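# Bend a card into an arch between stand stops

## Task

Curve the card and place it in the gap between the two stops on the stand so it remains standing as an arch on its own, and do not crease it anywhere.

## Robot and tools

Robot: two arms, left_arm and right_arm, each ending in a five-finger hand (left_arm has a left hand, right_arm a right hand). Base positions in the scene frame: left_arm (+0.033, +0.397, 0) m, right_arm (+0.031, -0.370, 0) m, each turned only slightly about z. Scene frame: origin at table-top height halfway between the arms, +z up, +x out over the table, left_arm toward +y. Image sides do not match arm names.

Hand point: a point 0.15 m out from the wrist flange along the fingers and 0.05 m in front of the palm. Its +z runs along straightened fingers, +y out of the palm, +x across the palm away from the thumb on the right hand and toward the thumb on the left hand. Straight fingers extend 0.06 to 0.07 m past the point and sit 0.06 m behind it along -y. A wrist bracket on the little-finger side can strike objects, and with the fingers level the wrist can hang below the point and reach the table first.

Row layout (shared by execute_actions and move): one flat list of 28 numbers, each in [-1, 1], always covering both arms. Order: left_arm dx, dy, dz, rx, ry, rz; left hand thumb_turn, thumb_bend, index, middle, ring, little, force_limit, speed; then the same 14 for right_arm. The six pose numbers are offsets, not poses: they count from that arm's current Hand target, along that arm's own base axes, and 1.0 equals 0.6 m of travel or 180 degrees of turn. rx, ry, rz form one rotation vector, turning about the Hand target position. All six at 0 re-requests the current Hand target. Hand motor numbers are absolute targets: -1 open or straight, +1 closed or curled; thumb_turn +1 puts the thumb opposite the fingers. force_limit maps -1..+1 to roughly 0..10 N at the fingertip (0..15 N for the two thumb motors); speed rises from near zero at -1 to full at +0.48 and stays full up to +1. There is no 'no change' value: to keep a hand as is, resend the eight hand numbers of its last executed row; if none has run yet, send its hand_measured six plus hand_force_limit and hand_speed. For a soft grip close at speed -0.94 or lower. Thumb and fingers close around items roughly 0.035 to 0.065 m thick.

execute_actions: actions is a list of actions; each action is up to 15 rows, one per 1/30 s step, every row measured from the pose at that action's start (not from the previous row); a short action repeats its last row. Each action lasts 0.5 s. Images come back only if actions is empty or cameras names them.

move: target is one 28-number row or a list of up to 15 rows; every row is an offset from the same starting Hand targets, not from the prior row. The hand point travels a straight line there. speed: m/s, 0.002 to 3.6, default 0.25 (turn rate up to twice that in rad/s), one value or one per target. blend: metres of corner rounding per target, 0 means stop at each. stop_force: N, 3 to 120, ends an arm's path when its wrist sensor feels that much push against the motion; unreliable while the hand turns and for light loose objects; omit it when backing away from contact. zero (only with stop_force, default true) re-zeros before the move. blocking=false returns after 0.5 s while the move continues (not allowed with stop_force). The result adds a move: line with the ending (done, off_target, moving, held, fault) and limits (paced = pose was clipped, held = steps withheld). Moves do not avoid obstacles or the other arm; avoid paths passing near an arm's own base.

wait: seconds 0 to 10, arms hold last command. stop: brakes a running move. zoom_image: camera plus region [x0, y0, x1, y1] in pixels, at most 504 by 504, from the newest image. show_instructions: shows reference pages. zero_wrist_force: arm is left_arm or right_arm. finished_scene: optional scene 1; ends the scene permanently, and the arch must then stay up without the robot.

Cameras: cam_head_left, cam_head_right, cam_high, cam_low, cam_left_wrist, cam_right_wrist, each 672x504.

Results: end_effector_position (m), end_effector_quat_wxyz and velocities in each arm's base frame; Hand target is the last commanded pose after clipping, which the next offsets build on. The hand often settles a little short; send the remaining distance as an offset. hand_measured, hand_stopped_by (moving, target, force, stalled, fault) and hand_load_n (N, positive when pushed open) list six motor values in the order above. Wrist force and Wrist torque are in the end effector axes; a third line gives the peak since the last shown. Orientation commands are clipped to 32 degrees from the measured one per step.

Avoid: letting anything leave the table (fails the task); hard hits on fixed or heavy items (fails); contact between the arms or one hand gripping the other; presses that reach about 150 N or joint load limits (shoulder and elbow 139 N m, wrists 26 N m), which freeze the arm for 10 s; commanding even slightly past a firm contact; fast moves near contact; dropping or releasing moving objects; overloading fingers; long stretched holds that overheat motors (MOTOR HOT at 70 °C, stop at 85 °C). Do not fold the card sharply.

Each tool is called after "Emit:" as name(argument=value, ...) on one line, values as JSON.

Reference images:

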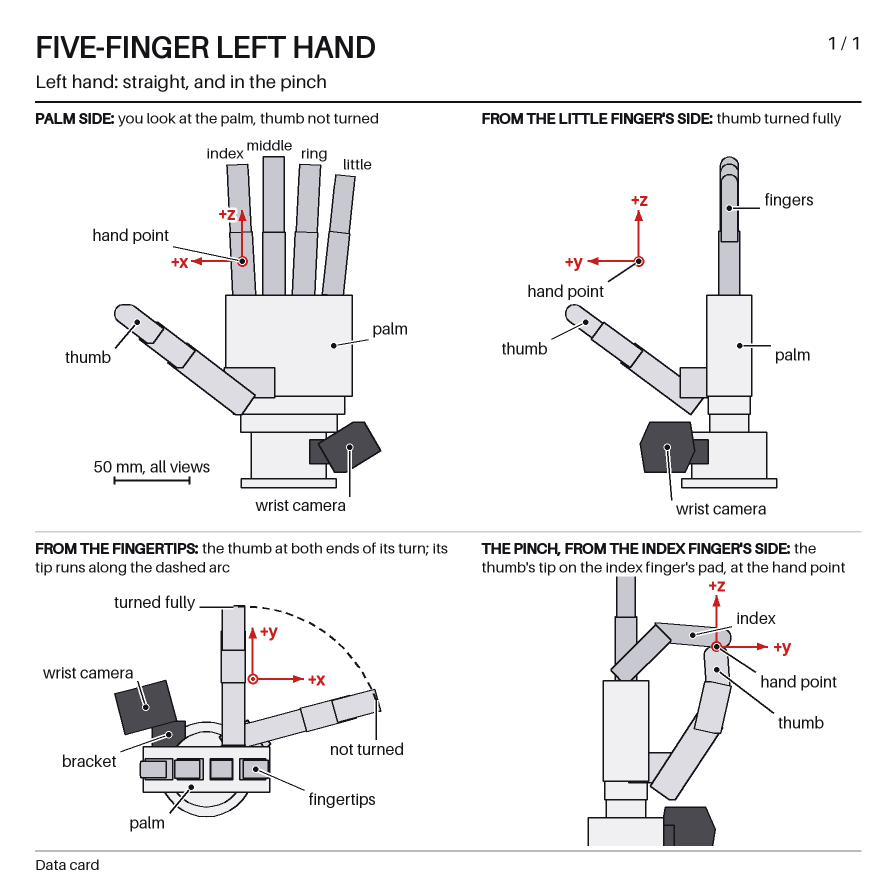

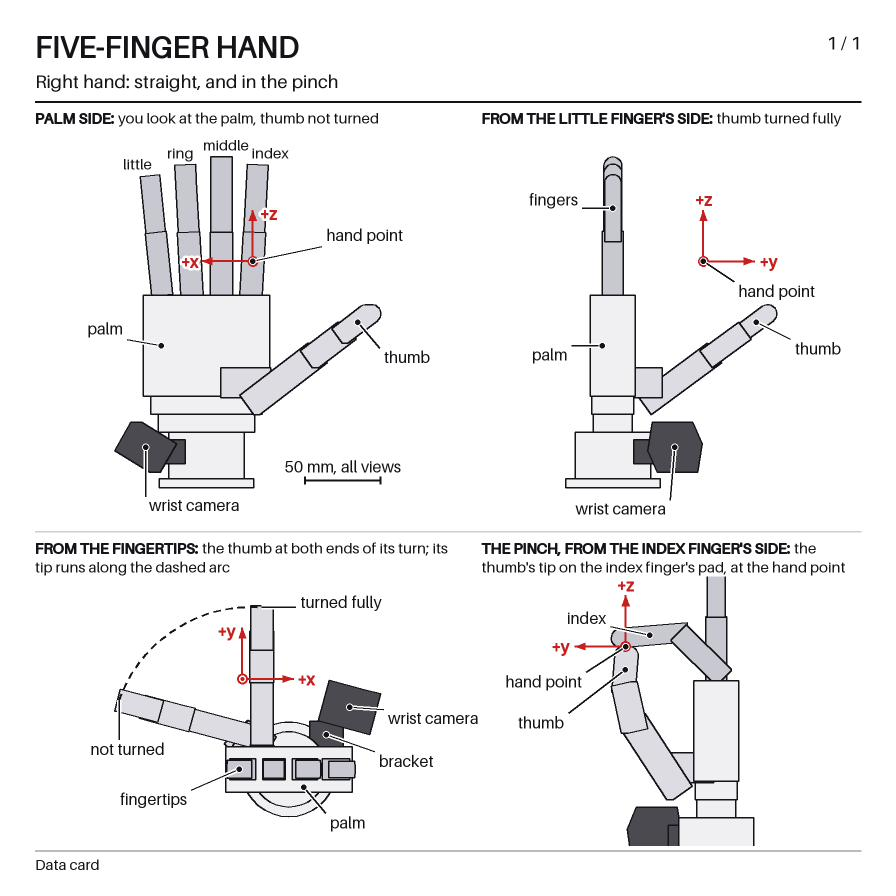

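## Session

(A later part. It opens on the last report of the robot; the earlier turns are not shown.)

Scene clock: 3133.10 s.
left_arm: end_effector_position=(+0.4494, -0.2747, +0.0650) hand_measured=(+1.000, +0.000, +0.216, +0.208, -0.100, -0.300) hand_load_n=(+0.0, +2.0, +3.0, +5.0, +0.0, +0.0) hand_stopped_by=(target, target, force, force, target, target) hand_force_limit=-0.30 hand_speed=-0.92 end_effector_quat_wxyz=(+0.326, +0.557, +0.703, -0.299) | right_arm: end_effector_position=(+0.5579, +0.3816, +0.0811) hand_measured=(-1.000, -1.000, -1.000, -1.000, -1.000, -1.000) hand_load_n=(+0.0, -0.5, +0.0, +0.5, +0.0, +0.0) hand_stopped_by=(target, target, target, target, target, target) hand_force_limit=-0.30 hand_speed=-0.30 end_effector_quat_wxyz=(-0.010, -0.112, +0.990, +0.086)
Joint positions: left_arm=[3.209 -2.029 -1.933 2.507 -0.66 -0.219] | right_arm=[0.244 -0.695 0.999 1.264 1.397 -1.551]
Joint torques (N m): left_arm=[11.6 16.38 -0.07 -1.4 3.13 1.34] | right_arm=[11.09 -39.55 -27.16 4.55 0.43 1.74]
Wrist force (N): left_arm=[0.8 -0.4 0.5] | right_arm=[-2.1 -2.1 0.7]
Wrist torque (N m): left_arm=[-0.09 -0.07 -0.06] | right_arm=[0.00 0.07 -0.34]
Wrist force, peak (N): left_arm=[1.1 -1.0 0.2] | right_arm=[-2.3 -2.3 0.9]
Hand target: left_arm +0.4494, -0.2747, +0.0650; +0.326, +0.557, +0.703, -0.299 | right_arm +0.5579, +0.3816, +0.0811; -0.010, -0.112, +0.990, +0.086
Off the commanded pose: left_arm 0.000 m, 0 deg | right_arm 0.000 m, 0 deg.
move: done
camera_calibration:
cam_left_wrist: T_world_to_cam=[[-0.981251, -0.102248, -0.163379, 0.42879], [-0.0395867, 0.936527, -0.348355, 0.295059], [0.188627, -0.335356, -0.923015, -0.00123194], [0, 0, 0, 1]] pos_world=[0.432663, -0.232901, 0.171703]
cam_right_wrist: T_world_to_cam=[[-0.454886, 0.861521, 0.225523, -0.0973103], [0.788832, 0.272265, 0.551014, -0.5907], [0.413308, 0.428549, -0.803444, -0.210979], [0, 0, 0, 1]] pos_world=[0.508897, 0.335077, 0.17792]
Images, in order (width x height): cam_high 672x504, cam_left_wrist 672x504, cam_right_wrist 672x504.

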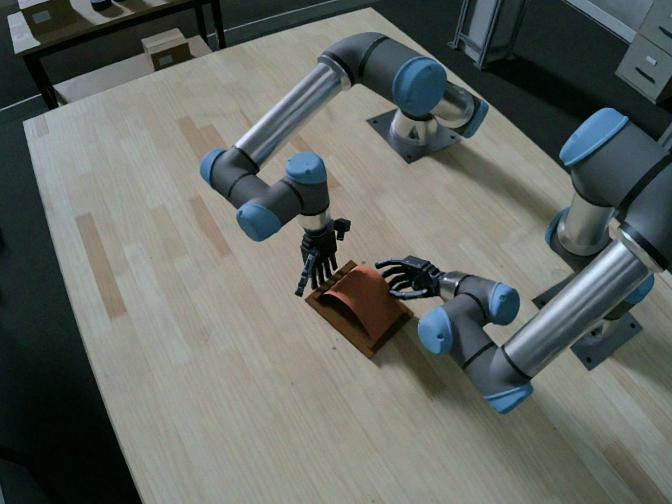

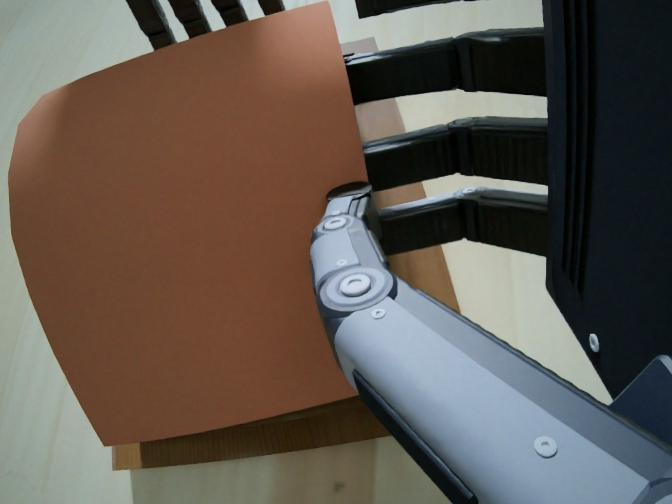

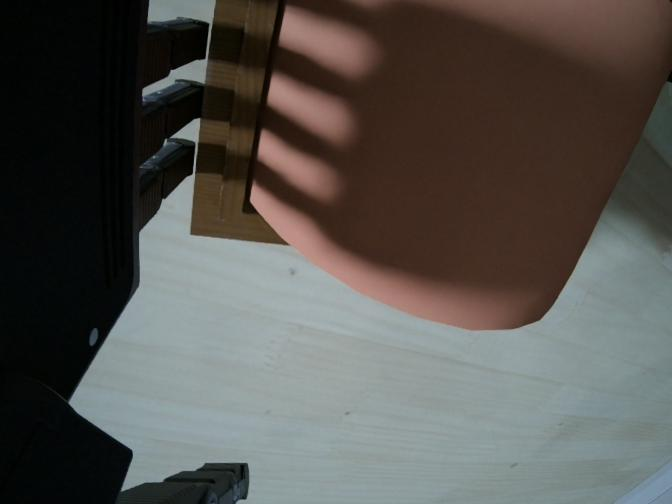

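Emit:
move(target=[[0.00302,-0.01127,0.00167,-0.0322,-0.00863,0,1,0,0.5,0.5,-0.1,-0.3,-0.3,-0.92,0,0,0,0,0,0,-1,-1,-1,-1,-1,-1,-0.3,-0.3],[0.00561,-0.02093,0.00333,-0.06728,-0.00654,0,1,0,0.5,0.5,-0.1,-0.3,-0.3,-0.92,0,0,0,0,0,0,-1,-1,-1,-1,-1,-1,-0.3,-0.3]], speed=0.02, blend=0.002, cameras=["cam_right_wrist","cam_high","cam_left_wrist"])

Emit:
zoom_image(camera="cam_right_wrist", region=[190, 0, 330, 260])

Emit:
zoom_image(camera="cam_high", region=[345, 290, 425, 360])

Scene clock: 3146.87 s.
left_arm: end_effector_position=(+0.4528, -0.2873, +0.0670) hand_measured=(+1.000, +0.000, +0.216, +0.208, -0.100, -0.300) hand_load_n=(-0.5, +1.5, +2.5, +6.0, +0.0, +0.5) hand_stopped_by=(target, target, force, force, target, target) hand_force_limit=-0.30 hand_speed=-0.92 end_effector_quat_wxyz=(+0.390, +0.523, +0.664, -0.366) | right_arm: end_effector_position=(+0.5579, +0.3816, +0.0811) hand_measured=(-1.000, -1.000, -1.000, -1.000, -1.000, -1.000) hand_load_n=(+0.0, +0.0, +0.5, +0.5, +0.0, +0.0) hand_stopped_by=(target, target, target, target, target, target) hand_force_limit=-0.30 hand_speed=-0.30 end_effector_quat_wxyz=(-0.010, -0.112, +0.990, +0.086)
Joint positions: left_arm=[3.269 -2.109 -1.97 2.554 -0.443 -0.138] | right_arm=[0.244 -0.695 0.999 1.264 1.397 -1.551]
Joint torques (N m): left_arm=[11.4 17.32 -1.27 -3.83 3.25 1.56] | right_arm=[10.85 -40.54 -26.78 4.53 0.41 1.69]
Wrist force (N): left_arm=[0.8 -0.6 0.6] | right_arm=[-2.1 -2.3 0.8]
Wrist torque (N m): left_arm=[-0.17 0.00 -0.08] | right_arm=[-0.03 0.06 -0.35]
Wrist force, peak (N): left_arm=[1.1 -0.8 0.8] | right_arm=[-2.2 -2.4 1.0]
Hand target: left_arm +0.4528, -0.2873, +0.0670; +0.390, +0.523, +0.664, -0.366 | right_arm +0.5579, +0.3816, +0.0811; -0.010, -0.112, +0.990, +0.086
Off the commanded pose: left_arm 0.000 m, 0 deg | right_arm 0.000 m, 0 deg.
move: done
camera_calibration:
cam_left_wrist: T_world_to_cam=[[-0.977928, -0.136386, -0.158289, 0.419464], [-0.0304487, 0.842512, -0.537816, 0.289177], [0.206711, -0.521126, -0.828069, -0.0721021], [0, 0, 0, 1]] pos_world=[0.433915, -0.224001, 0.162215]
cam_right_wrist: T_world_to_cam=[[-0.454886, 0.861521, 0.225523, -0.0973103], [0.788832, 0.272265, 0.551014, -0.5907], [0.413308, 0.428549, -0.803444, -0.210979], [0, 0, 0, 1]] pos_world=[0.508897, 0.335077, 0.17792]
Images, in order (width x height): cam_high 672x504, cam_left_wrist 672x504, cam_right_wrist 672x504.

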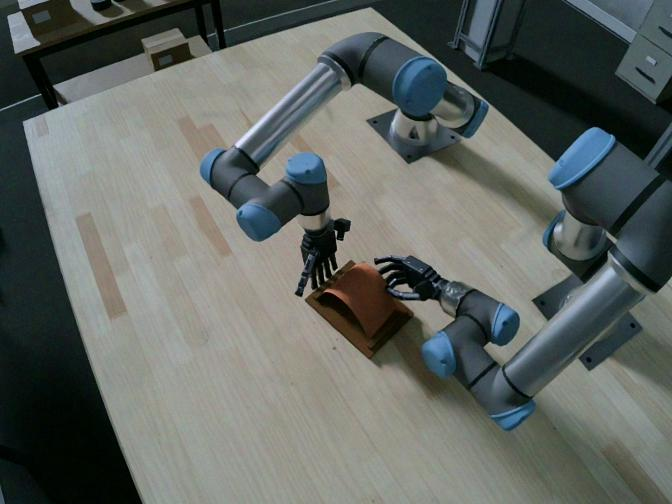

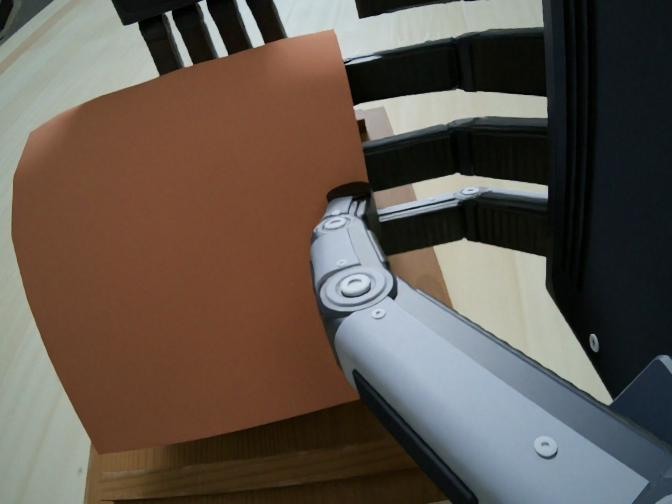

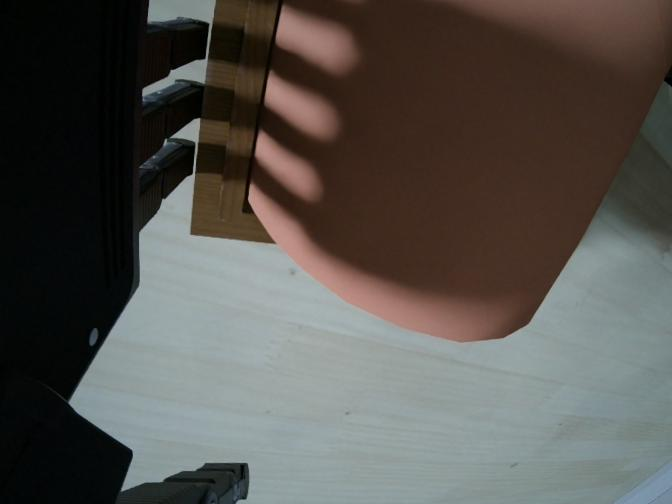

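Scaled by 1.938 from the camera's 672x504 image, which has a finer 960x720 frame.

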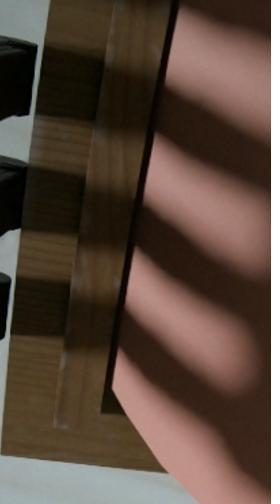

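Scaled by 6.300.

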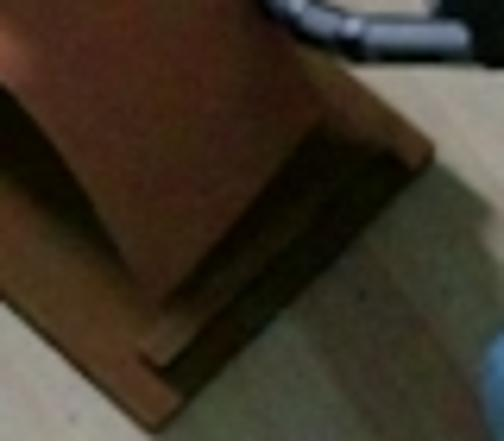

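Emit:
zoom_image(camera="cam_left_wrist", region=[60, 340, 460, 504])

Emit:
zoom_image(camera="cam_high", region=[290, 240, 450, 360])

Scaled by 1.260 from the camera's 672x504 image, which has a finer 960x720 frame.

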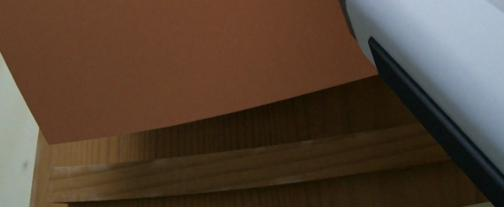

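Scaled by 3.150.

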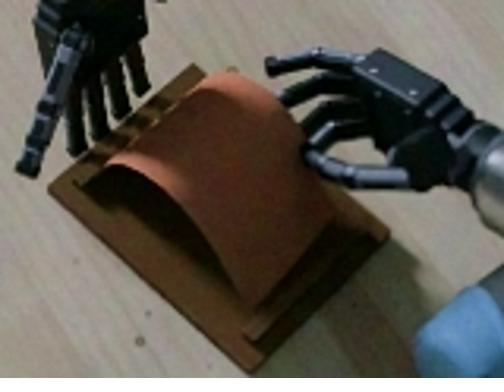

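Emit:
move(target=[0,0,-0.01333,-0.01898,0.00642,-0.01111,1,0,0.5,0.5,-0.1,-0.3,-0.3,-0.92,0,0,0,0,0,0,-1,-1,-1,-1,-1,-1,-0.3,-0.3], speed=0.02, cameras=["cam_right_wrist","cam_high","cam_left_wrist","cam_low"])

Emit:
zoom_image(camera="cam_right_wrist", region=[190, 0, 330, 260])

Emit:
zoom_image(camera="cam_high", region=[345, 290, 425, 360])

Emit:
zoom_image(camera="cam_left_wrist", region=[60, 340, 460, 504])

Scene clock: 3195.47 s.
left_arm: end_effector_position=(+0.4528, -0.2873, +0.0590) hand_measured=(+1.000, +0.000, +0.216, +0.208, -0.100, -0.300) hand_load_n=(+0.0, +2.0, +2.5, +5.5, +0.0, +0.0) hand_stopped_by=(target, target, force, force, target, target) hand_force_limit=-0.30 hand_speed=-0.92 end_effector_quat_wxyz=(+0.392, +0.519, +0.647, -0.397) | right_arm: end_effector_position=(+0.5579, +0.3816, +0.0811) hand_measured=(-1.000, -1.000, -1.000, -1.000, -1.000, -1.000) hand_load_n=(+0.0, +0.0, +0.0, +0.0, +0.0, +0.0) hand_stopped_by=(target, target, target, target, target, target) hand_force_limit=-0.30 hand_speed=-0.30 end_effector_quat_wxyz=(-0.010, -0.112, +0.990, +0.086)
Joint positions: left_arm=[3.296 -2.194 -1.956 2.454 -0.389 0.019] | right_arm=[0.244 -0.695 0.999 1.264 1.397 -1.551]
Joint torques (N m): left_arm=[11.71 19.26 21.56 -3.95 3.22 1.52] | right_arm=[10.86 -40.44 -26.64 4.58 0.39 1.74]
Wrist force (N): left_arm=[0.3 -0.7 0.7] | right_arm=[-2.0 -2.1 0.8]
Wrist torque (N m): left_arm=[-0.21 0.05 -0.10] | right_arm=[0.01 0.05 -0.33]
Wrist force, peak (N): left_arm=[1.0 -0.9 1.1] | right_arm=[-2.3 -2.4 1.0]
Hand target: left_arm +0.4528, -0.2873, +0.0590; +0.392, +0.519, +0.647, -0.397 | right_arm +0.5579, +0.3816, +0.0811; -0.010, -0.112, +0.990, +0.086
Off the commanded pose: left_arm 0.000 m, 0 deg | right_arm 0.000 m, 0 deg.
move: done
camera_calibration:
cam_left_wrist: T_world_to_cam=[[-0.985176, -0.110705, -0.131046, 0.427302], [-0.0129334, 0.809661, -0.586755, 0.270416], [0.17106, -0.576362, -0.79909, -0.0802187], [0, 0, 0, 1]] pos_world=[0.438188, -0.217876, 0.150563]
cam_right_wrist: T_world_to_cam=[[-0.454886, 0.861521, 0.225523, -0.0973103], [0.788832, 0.272265, 0.551014, -0.5907], [0.413308, 0.428549, -0.803444, -0.210979], [0, 0, 0, 1]] pos_world=[0.508897, 0.335077, 0.17792]
Images, in order (width x height): cam_high 672x504, cam_low 672x504, cam_left_wrist 672x504, cam_right_wrist 672x504.

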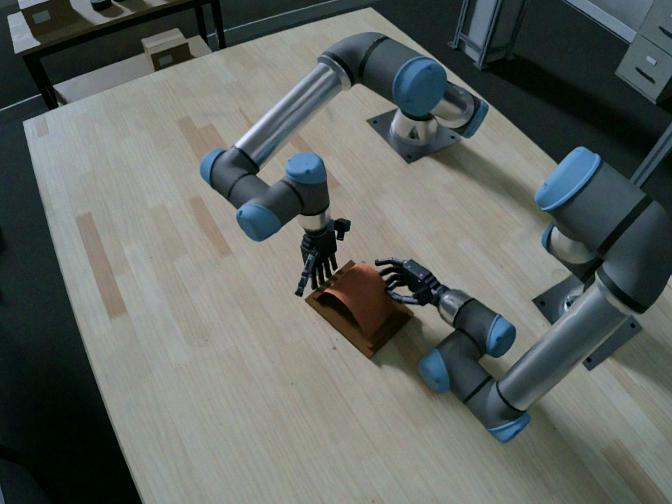

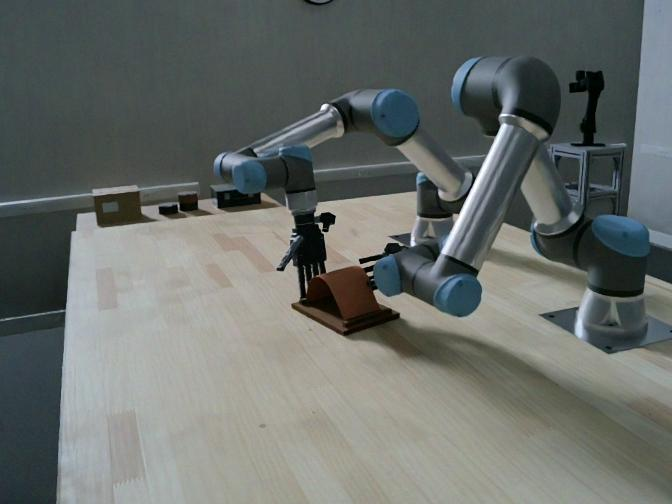

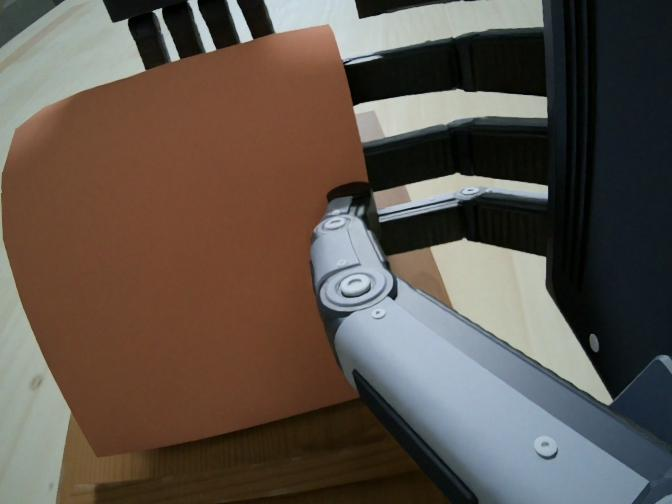

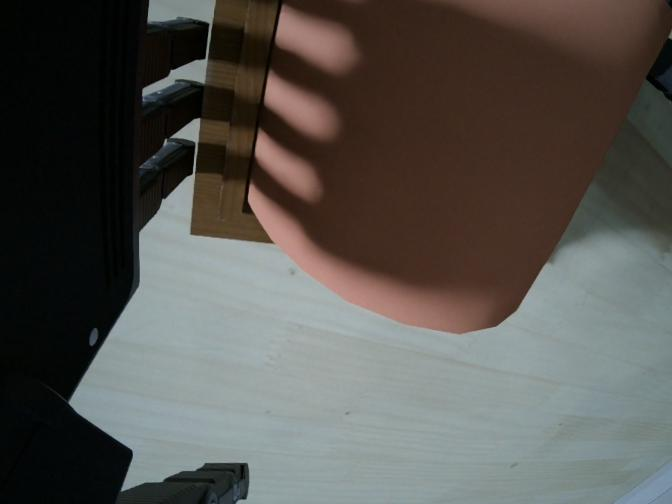

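Scaled by 1.938 from the camera's 672x504 image, which has a finer 960x720 frame.

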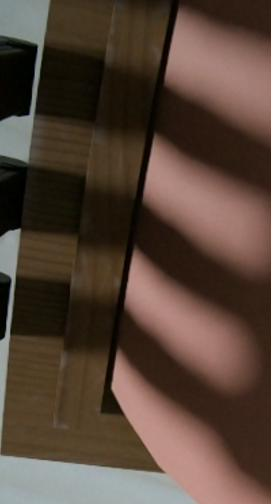

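Scaled by 6.300.

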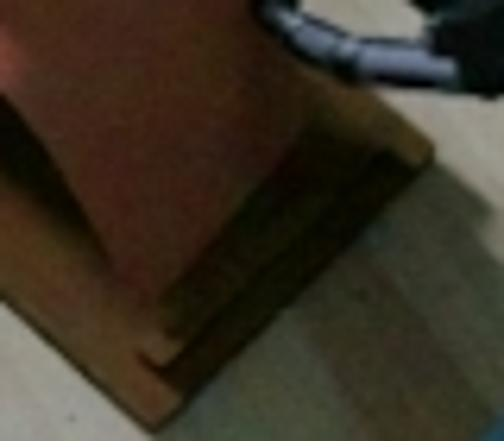

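Scaled by 1.260 from the camera's 672x504 image, which has a finer 960x720 frame.

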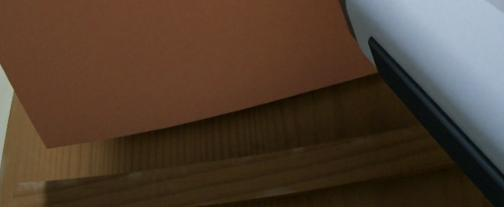

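Emit:
move(target=[-0.00173,0.00644,-0.00667,0,0,0,1,0,0.5,0.5,-0.1,-0.3,-0.3,-0.92,0,0,0,0,0,0,-1,-1,-1,-1,-1,-1,-0.3,-0.3], speed=0.02, cameras=["cam_right_wrist","cam_high","cam_left_wrist","cam_low"])

Emit:
zoom_image(camera="cam_right_wrist", region=[190, 0, 330, 260])

Emit:
zoom_image(camera="cam_low", region=[280, 250, 420, 350])

Emit:
zoom_image(camera="cam_left_wrist", region=[60, 340, 460, 504])

Scene clock: 3248.77 s.
left_arm: end_effector_position=(+0.4517, -0.2835, +0.0550) hand_measured=(+1.000, +0.000, +0.216, +0.208, -0.100, -0.300) hand_load_n=(+0.0, +2.0, +2.5, +5.5, +0.0, -0.5) hand_stopped_by=(target, target, force, force, target, target) hand_force_limit=-0.30 hand_speed=-0.92 end_effector_quat_wxyz=(+0.392, +0.519, +0.647, -0.397) | right_arm: end_effector_position=(+0.5579, +0.3816, +0.0811) hand_measured=(-1.000, -1.000, -1.000, -1.000, -1.000, -1.000) hand_load_n=(+0.0, +0.0, +0.0, +0.0, +0.0, +0.0) hand_stopped_by=(target, target, target, target, target, target) hand_force_limit=-0.30 hand_speed=-0.30 end_effector_quat_wxyz=(-0.010, -0.112, +0.990, +0.086)
Joint positions: left_arm=[3.307 -2.206 -1.963 2.445 -0.391 0.048] | right_arm=[0.244 -0.695 0.999 1.264 1.397 -1.551]
Joint torques (N m): left_arm=[11.91 19.05 -3.75 -3.84 -0.61 1.37] | right_arm=[10.4 -40.74 -27.05 4.58 0.39 1.75]
Wrist force (N): left_arm=[0.5 -0.2 0.7] | right_arm=[-2.0 -2.2 0.7]
Wrist torque (N m): left_arm=[-0.12 0.02 -0.10] | right_arm=[0.00 0.04 -0.34]
Wrist force, peak (N): left_arm=[0.7 -0.7 1.0] | right_arm=[-2.2 -2.5 0.7]
Hand target: left_arm +0.4517, -0.2834, +0.0550; +0.392, +0.519, +0.647, -0.397 | right_arm +0.5579, +0.3816, +0.0811; -0.010, -0.112, +0.990, +0.086
Off the commanded pose: left_arm 0.000 m, 0 deg | right_arm 0.000 m, 0 deg.
move: done
camera_calibration:
cam_left_wrist: T_world_to_cam=[[-0.985173, -0.110722, -0.131051, 0.426122], [-0.0129339, 0.809625, -0.586805, 0.264897], [0.171074, -0.576409, -0.799053, -0.0810008], [0, 0, 0, 1]] pos_world=[0.437088, -0.213976, 0.146562]
cam_right_wrist: T_world_to_cam=[[-0.454886, 0.861521, 0.225523, -0.0973103], [0.788832, 0.272265, 0.551014, -0.5907], [0.413308, 0.428549, -0.803444, -0.210979], [0, 0, 0, 1]] pos_world=[0.508897, 0.335077, 0.17792]
Images, in order (width x height): cam_high 672x504, cam_low 672x504, cam_left_wrist 672x504, cam_right_wrist 672x504.

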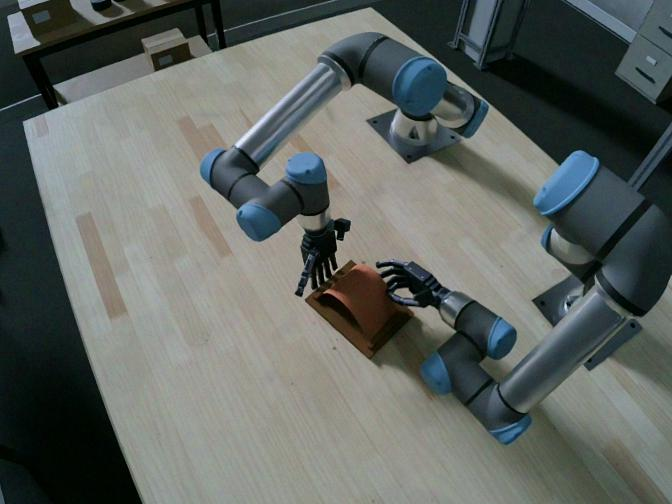

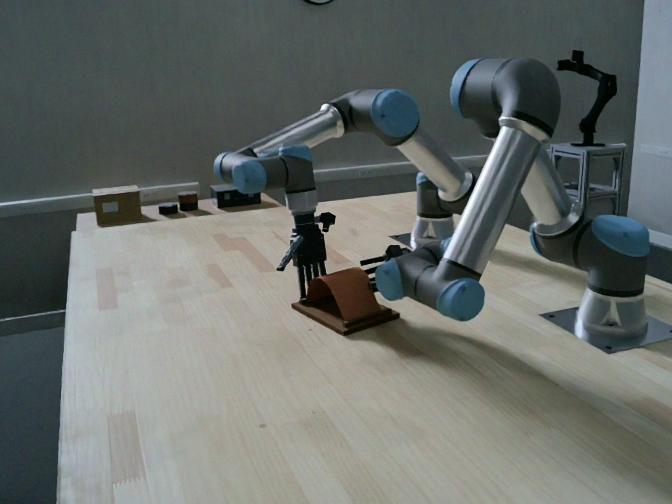

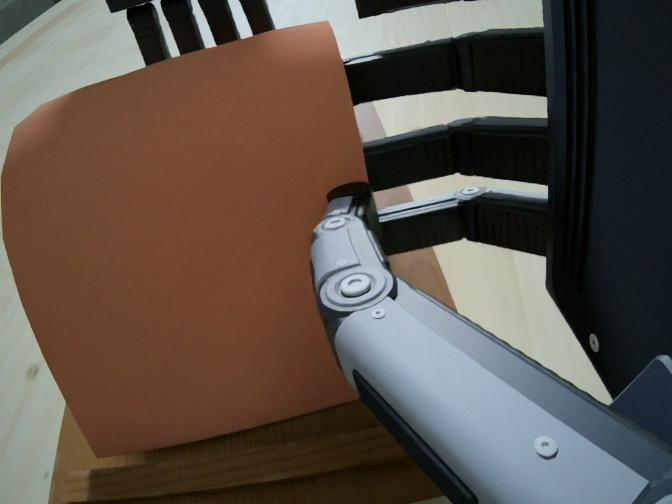

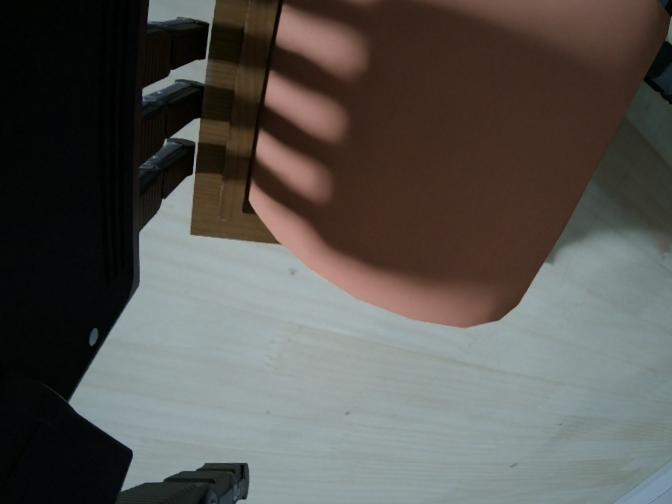

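Scaled by 1.938 from the camera's 672x504 image, which has a finer 960x720 frame.

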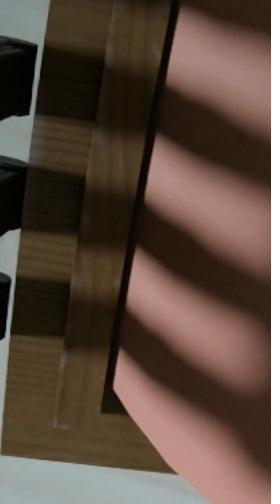

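Scaled by 3.600.

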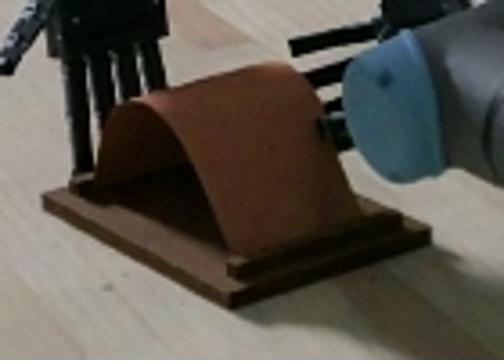

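Scaled by 1.260 from the camera's 672x504 image, which has a finer 960x720 frame.

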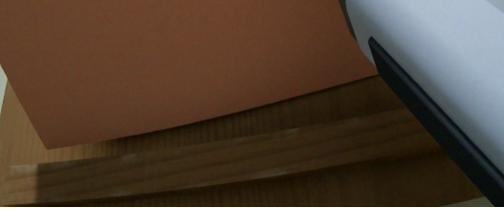

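Emit:
zoom_image(camera="cam_high", region=[345, 280, 425, 360])

Emit:
zoom_image(camera="cam_left_wrist", region=[60, 400, 260, 504])

Scaled by 6.300.

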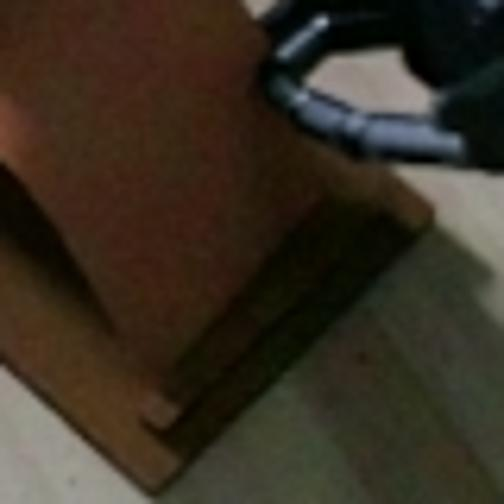

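Scaled by 2.520 from the camera's 672x504 image, which has a finer 960x720 frame.

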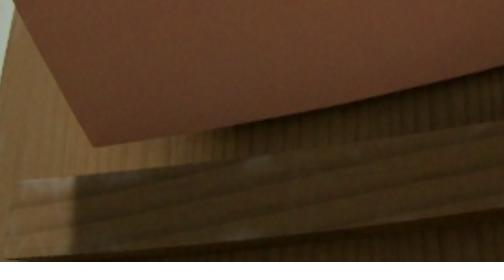

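Emit:
move(target=[0.00069,0.00709,-0.0008,0.00805,0.00216,-0.01389,1,0,0.5,0.5,-0.1,-0.3,-0.3,-0.92,0,0,0,0,0,0,-1,-1,-1,-1,-1,-1,-0.3,-0.3], speed=0.015, cameras=["cam_right_wrist","cam_high","cam_left_wrist","cam_low"])

Emit:
zoom_image(camera="cam_right_wrist", region=[190, 0, 330, 260])

Emit:
zoom_image(camera="cam_low", region=[280, 250, 420, 350])

Emit:
zoom_image(camera="cam_left_wrist", region=[0, 340, 400, 504])

Scene clock: 3297.80 s.
left_arm: end_effector_position=(+0.4522, -0.2792, +0.0545) hand_measured=(+1.000, +0.000, +0.216, +0.208, -0.100, -0.300) hand_load_n=(+0.0, +2.0, +2.5, +6.0, +0.0, +0.0) hand_stopped_by=(target, target, force, force, target, target) hand_force_limit=-0.30 hand_speed=-0.92 end_effector_quat_wxyz=(+0.374, +0.536, +0.642, -0.399) | right_arm: end_effector_position=(+0.5579, +0.3816, +0.0811) hand_measured=(-1.000, -1.000, -1.000, -1.000, -1.000, -1.000) hand_load_n=(+0.0, +0.0, +0.0, +0.0, +0.0, +0.0) hand_stopped_by=(target, target, target, target, target, target) hand_force_limit=-0.30 hand_speed=-0.30 end_effector_quat_wxyz=(-0.010, -0.112, +0.990, +0.086)
Joint positions: left_arm=[3.313 -2.227 -1.939 2.339 -0.427 0.158] | right_arm=[0.244 -0.695 0.999 1.264 1.397 -1.551]
Joint torques (N m): left_arm=[11.58 19.49 20.24 -3.85 -0.53 1.4] | right_arm=[10.64 -40.82 -26.96 4.48 0.38 1.64]
Wrist force (N): left_arm=[0.6 -0.4 0.8] | right_arm=[-1.9 -2.3 0.7]
Wrist torque (N m): left_arm=[-0.17 0.01 -0.10] | right_arm=[-0.02 0.04 -0.34]
Wrist force, peak (N): left_arm=[0.9 -0.6 1.1] | right_arm=[-2.2 -2.4 0.7]
Hand target: left_arm +0.4522, -0.2792, +0.0545; +0.374, +0.536, +0.642, -0.399 | right_arm +0.5579, +0.3816, +0.0811; -0.010, -0.112, +0.990, +0.086
Off the commanded pose: left_arm 0.000 m, 0 deg | right_arm 0.000 m, 0 deg.
move: done
camera_calibration:
cam_left_wrist: T_world_to_cam=[[-0.989862, -0.0644073, -0.126589, 0.44176], [0.0187876, 0.824064, -0.566185, 0.249771], [0.140784, -0.562823, -0.8145, -0.0607232], [0, 0, 0, 1]] pos_world=[0.441137, -0.211551, 0.14788]
cam_right_wrist: T_world_to_cam=[[-0.454886, 0.861521, 0.225523, -0.0973103], [0.788832, 0.272265, 0.551014, -0.5907], [0.413308, 0.428549, -0.803444, -0.210979], [0, 0, 0, 1]] pos_world=[0.508897, 0.335077, 0.17792]
Images, in order (width x height): cam_high 672x504, cam_low 672x504, cam_left_wrist 672x504, cam_right_wrist 672x504.

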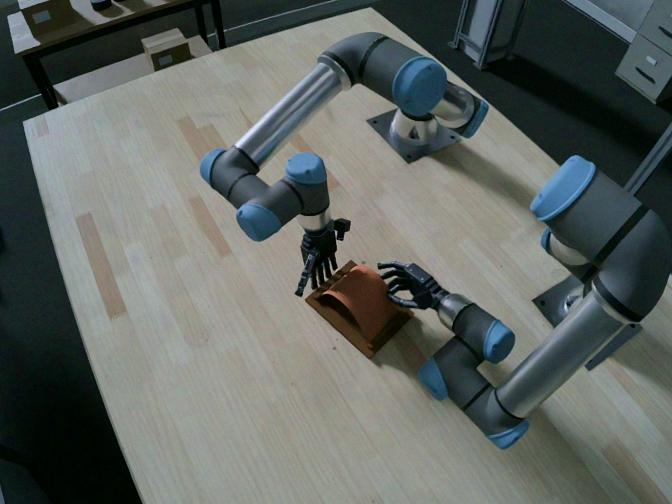

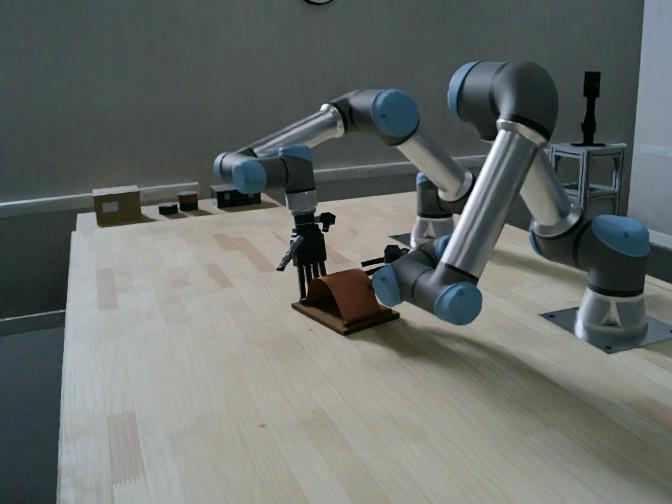

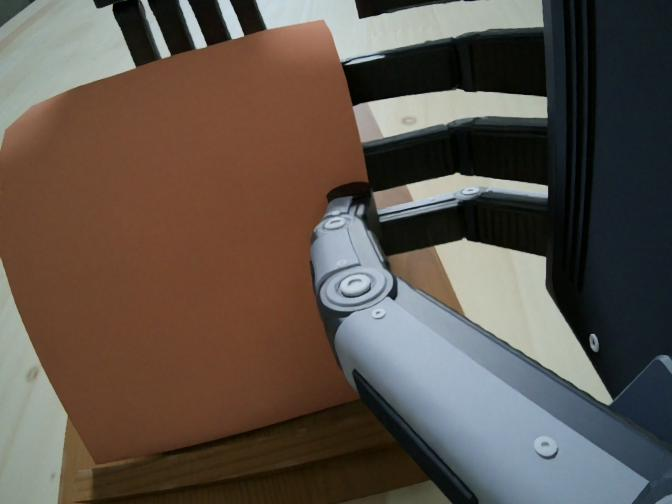

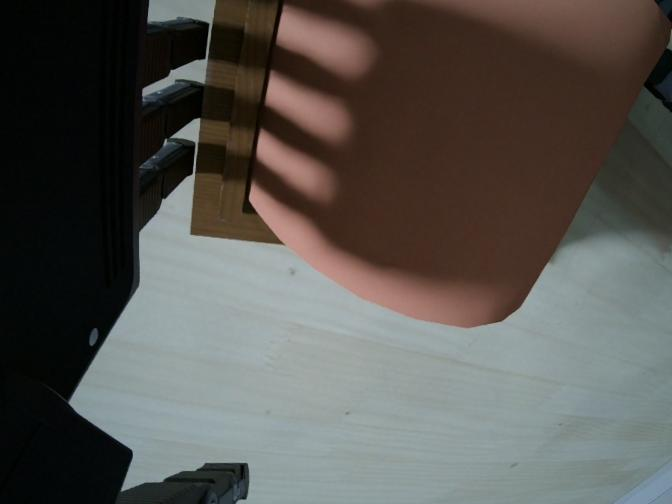

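Scaled by 1.938 from the camera's 672x504 image, which has a finer 960x720 frame.

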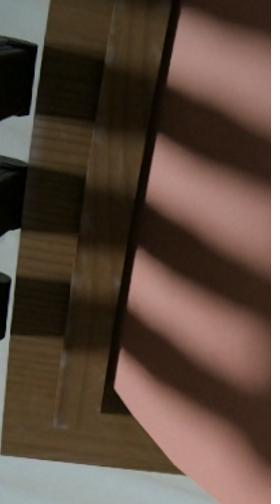

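Scaled by 3.600.

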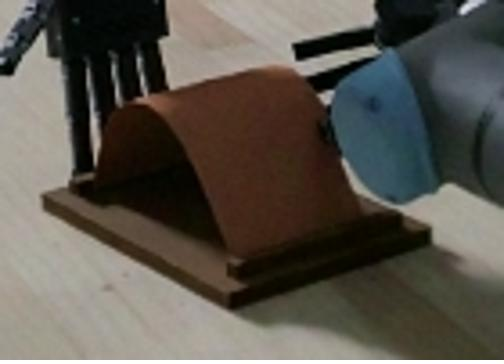

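Scaled by 1.260 from the camera's 672x504 image, which has a finer 960x720 frame.

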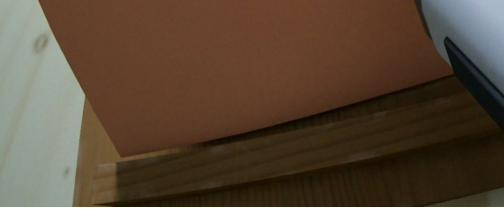

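Emit:
move(target=[-0.00012,0.00687,-0.0005,0.00805,0.00216,-0.01389,1,0,0.5,0.5,-0.1,-0.3,-0.3,-0.92,0,0,0,0,0,0,-1,-1,-1,-1,-1,-1,-0.3,-0.3], speed=0.015, cameras=["cam_right_wrist","cam_high","cam_left_wrist","cam_low"])

Emit:
zoom_image(camera="cam_right_wrist", region=[190, 0, 330, 260])

Emit:
zoom_image(camera="cam_low", region=[280, 250, 420, 350])

Emit:
zoom_image(camera="cam_left_wrist", region=[0, 340, 400, 504])

Scene clock: 3313.77 s.
left_arm: end_effector_position=(+0.4521, -0.2751, +0.0542) hand_measured=(+1.000, +0.000, +0.216, +0.208, -0.100, -0.300) hand_load_n=(+0.0, +1.5, +2.5, +6.0, +0.0, +0.0) hand_stopped_by=(target, target, force, force, target, target) hand_force_limit=-0.30 hand_speed=-0.92 end_effector_quat_wxyz=(+0.357, +0.554, +0.637, -0.401) | right_arm: end_effector_position=(+0.5579, +0.3816, +0.0811) hand_measured=(-1.000, -1.000, -1.000, -1.000, -1.000, -1.000) hand_load_n=(+0.0, +0.0, +0.0, +0.5, +0.0, +0.0) hand_stopped_by=(target, target, target, target, target, target) hand_force_limit=-0.30 hand_speed=-0.30 end_effector_quat_wxyz=(-0.010, -0.112, +0.990, +0.086)
Joint positions: left_arm=[3.318 -2.242 -1.917 2.249 -0.466 0.247] | right_arm=[0.244 -0.695 0.999 1.264 1.397 -1.551]
Joint torques (N m): left_arm=[11.36 21.06 21.33 -3.7 -0.84 1.42] | right_arm=[9.93 -40.65 -26.79 4.43 0.41 1.61]
Wrist force (N): left_arm=[0.8 -0.6 0.8] | right_arm=[-2.1 -2.0 0.6]
Wrist torque (N m): left_arm=[-0.20 -0.02 -0.11] | right_arm=[0.03 0.06 -0.34]
Wrist force, peak (N): left_arm=[0.9 -0.4 1.3] | right_arm=[-2.1 -2.5 0.9]
Hand target: left_arm +0.4521, -0.2751, +0.0542; +0.357, +0.554, +0.637, -0.401 | right_arm +0.5579, +0.3816, +0.0811; -0.010, -0.112, +0.990, +0.086
Off the commanded pose: left_arm 0.000 m, 0 deg | right_arm 0.000 m, 0 deg.
move: done
camera_calibration:
cam_left_wrist: T_world_to_cam=[[-0.992507, -0.0180049, -0.120854, 0.455539], [0.0512391, 0.836586, -0.545435, 0.233827], [0.110925, -0.54754, -0.829395, -0.0400247], [0, 0, 0, 1]] pos_world=[0.444584, -0.209329, 0.149394]
cam_right_wrist: T_world_to_cam=[[-0.454886, 0.861521, 0.225523, -0.0973103], [0.788832, 0.272265, 0.551014, -0.5907], [0.413308, 0.428549, -0.803444, -0.210979], [0, 0, 0, 1]] pos_world=[0.508897, 0.335077, 0.17792]
Images, in order (width x height): cam_high 672x504, cam_low 672x504, cam_left_wrist 672x504, cam_right_wrist 672x504.

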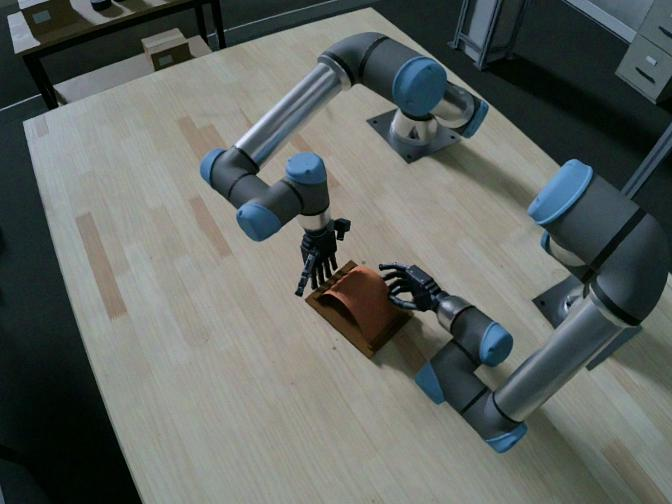

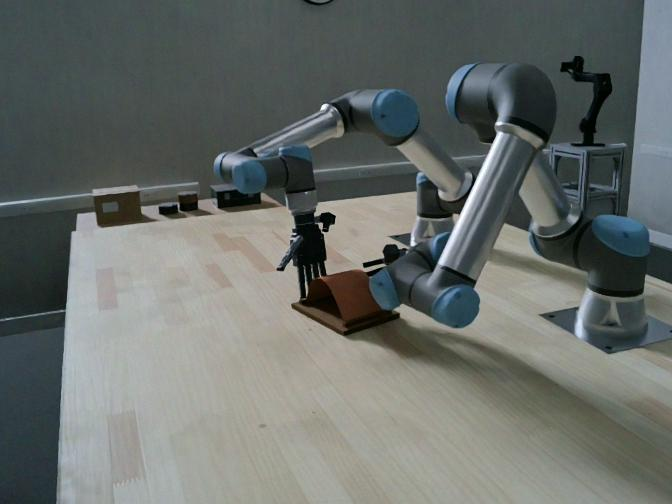

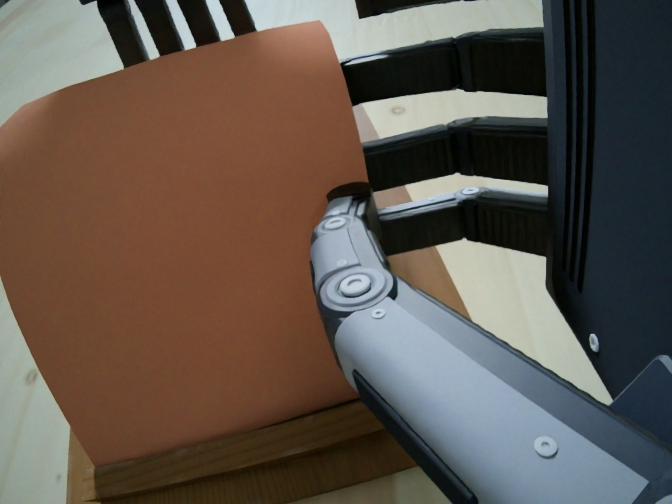

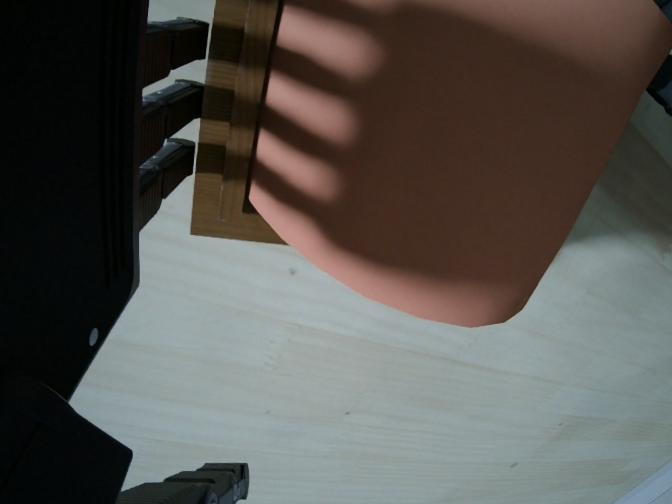

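Scaled by 1.938 from the camera's 672x504 image, which has a finer 960x720 frame.

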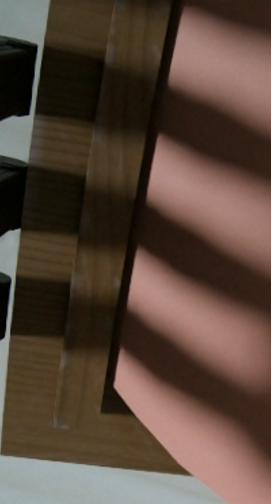

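Scaled by 3.600.

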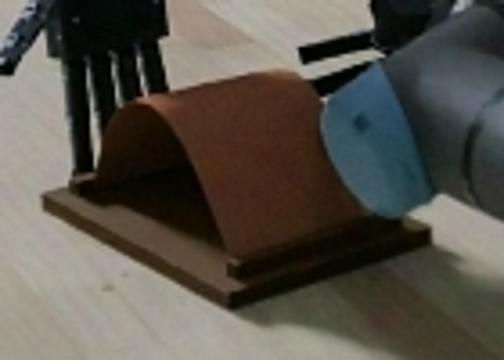

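Scaled by 1.260 from the camera's 672x504 image, which has a finer 960x720 frame.

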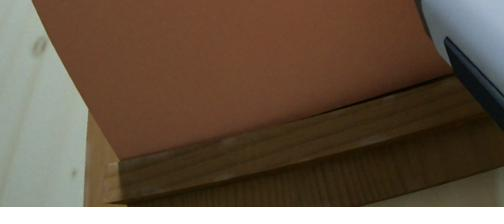

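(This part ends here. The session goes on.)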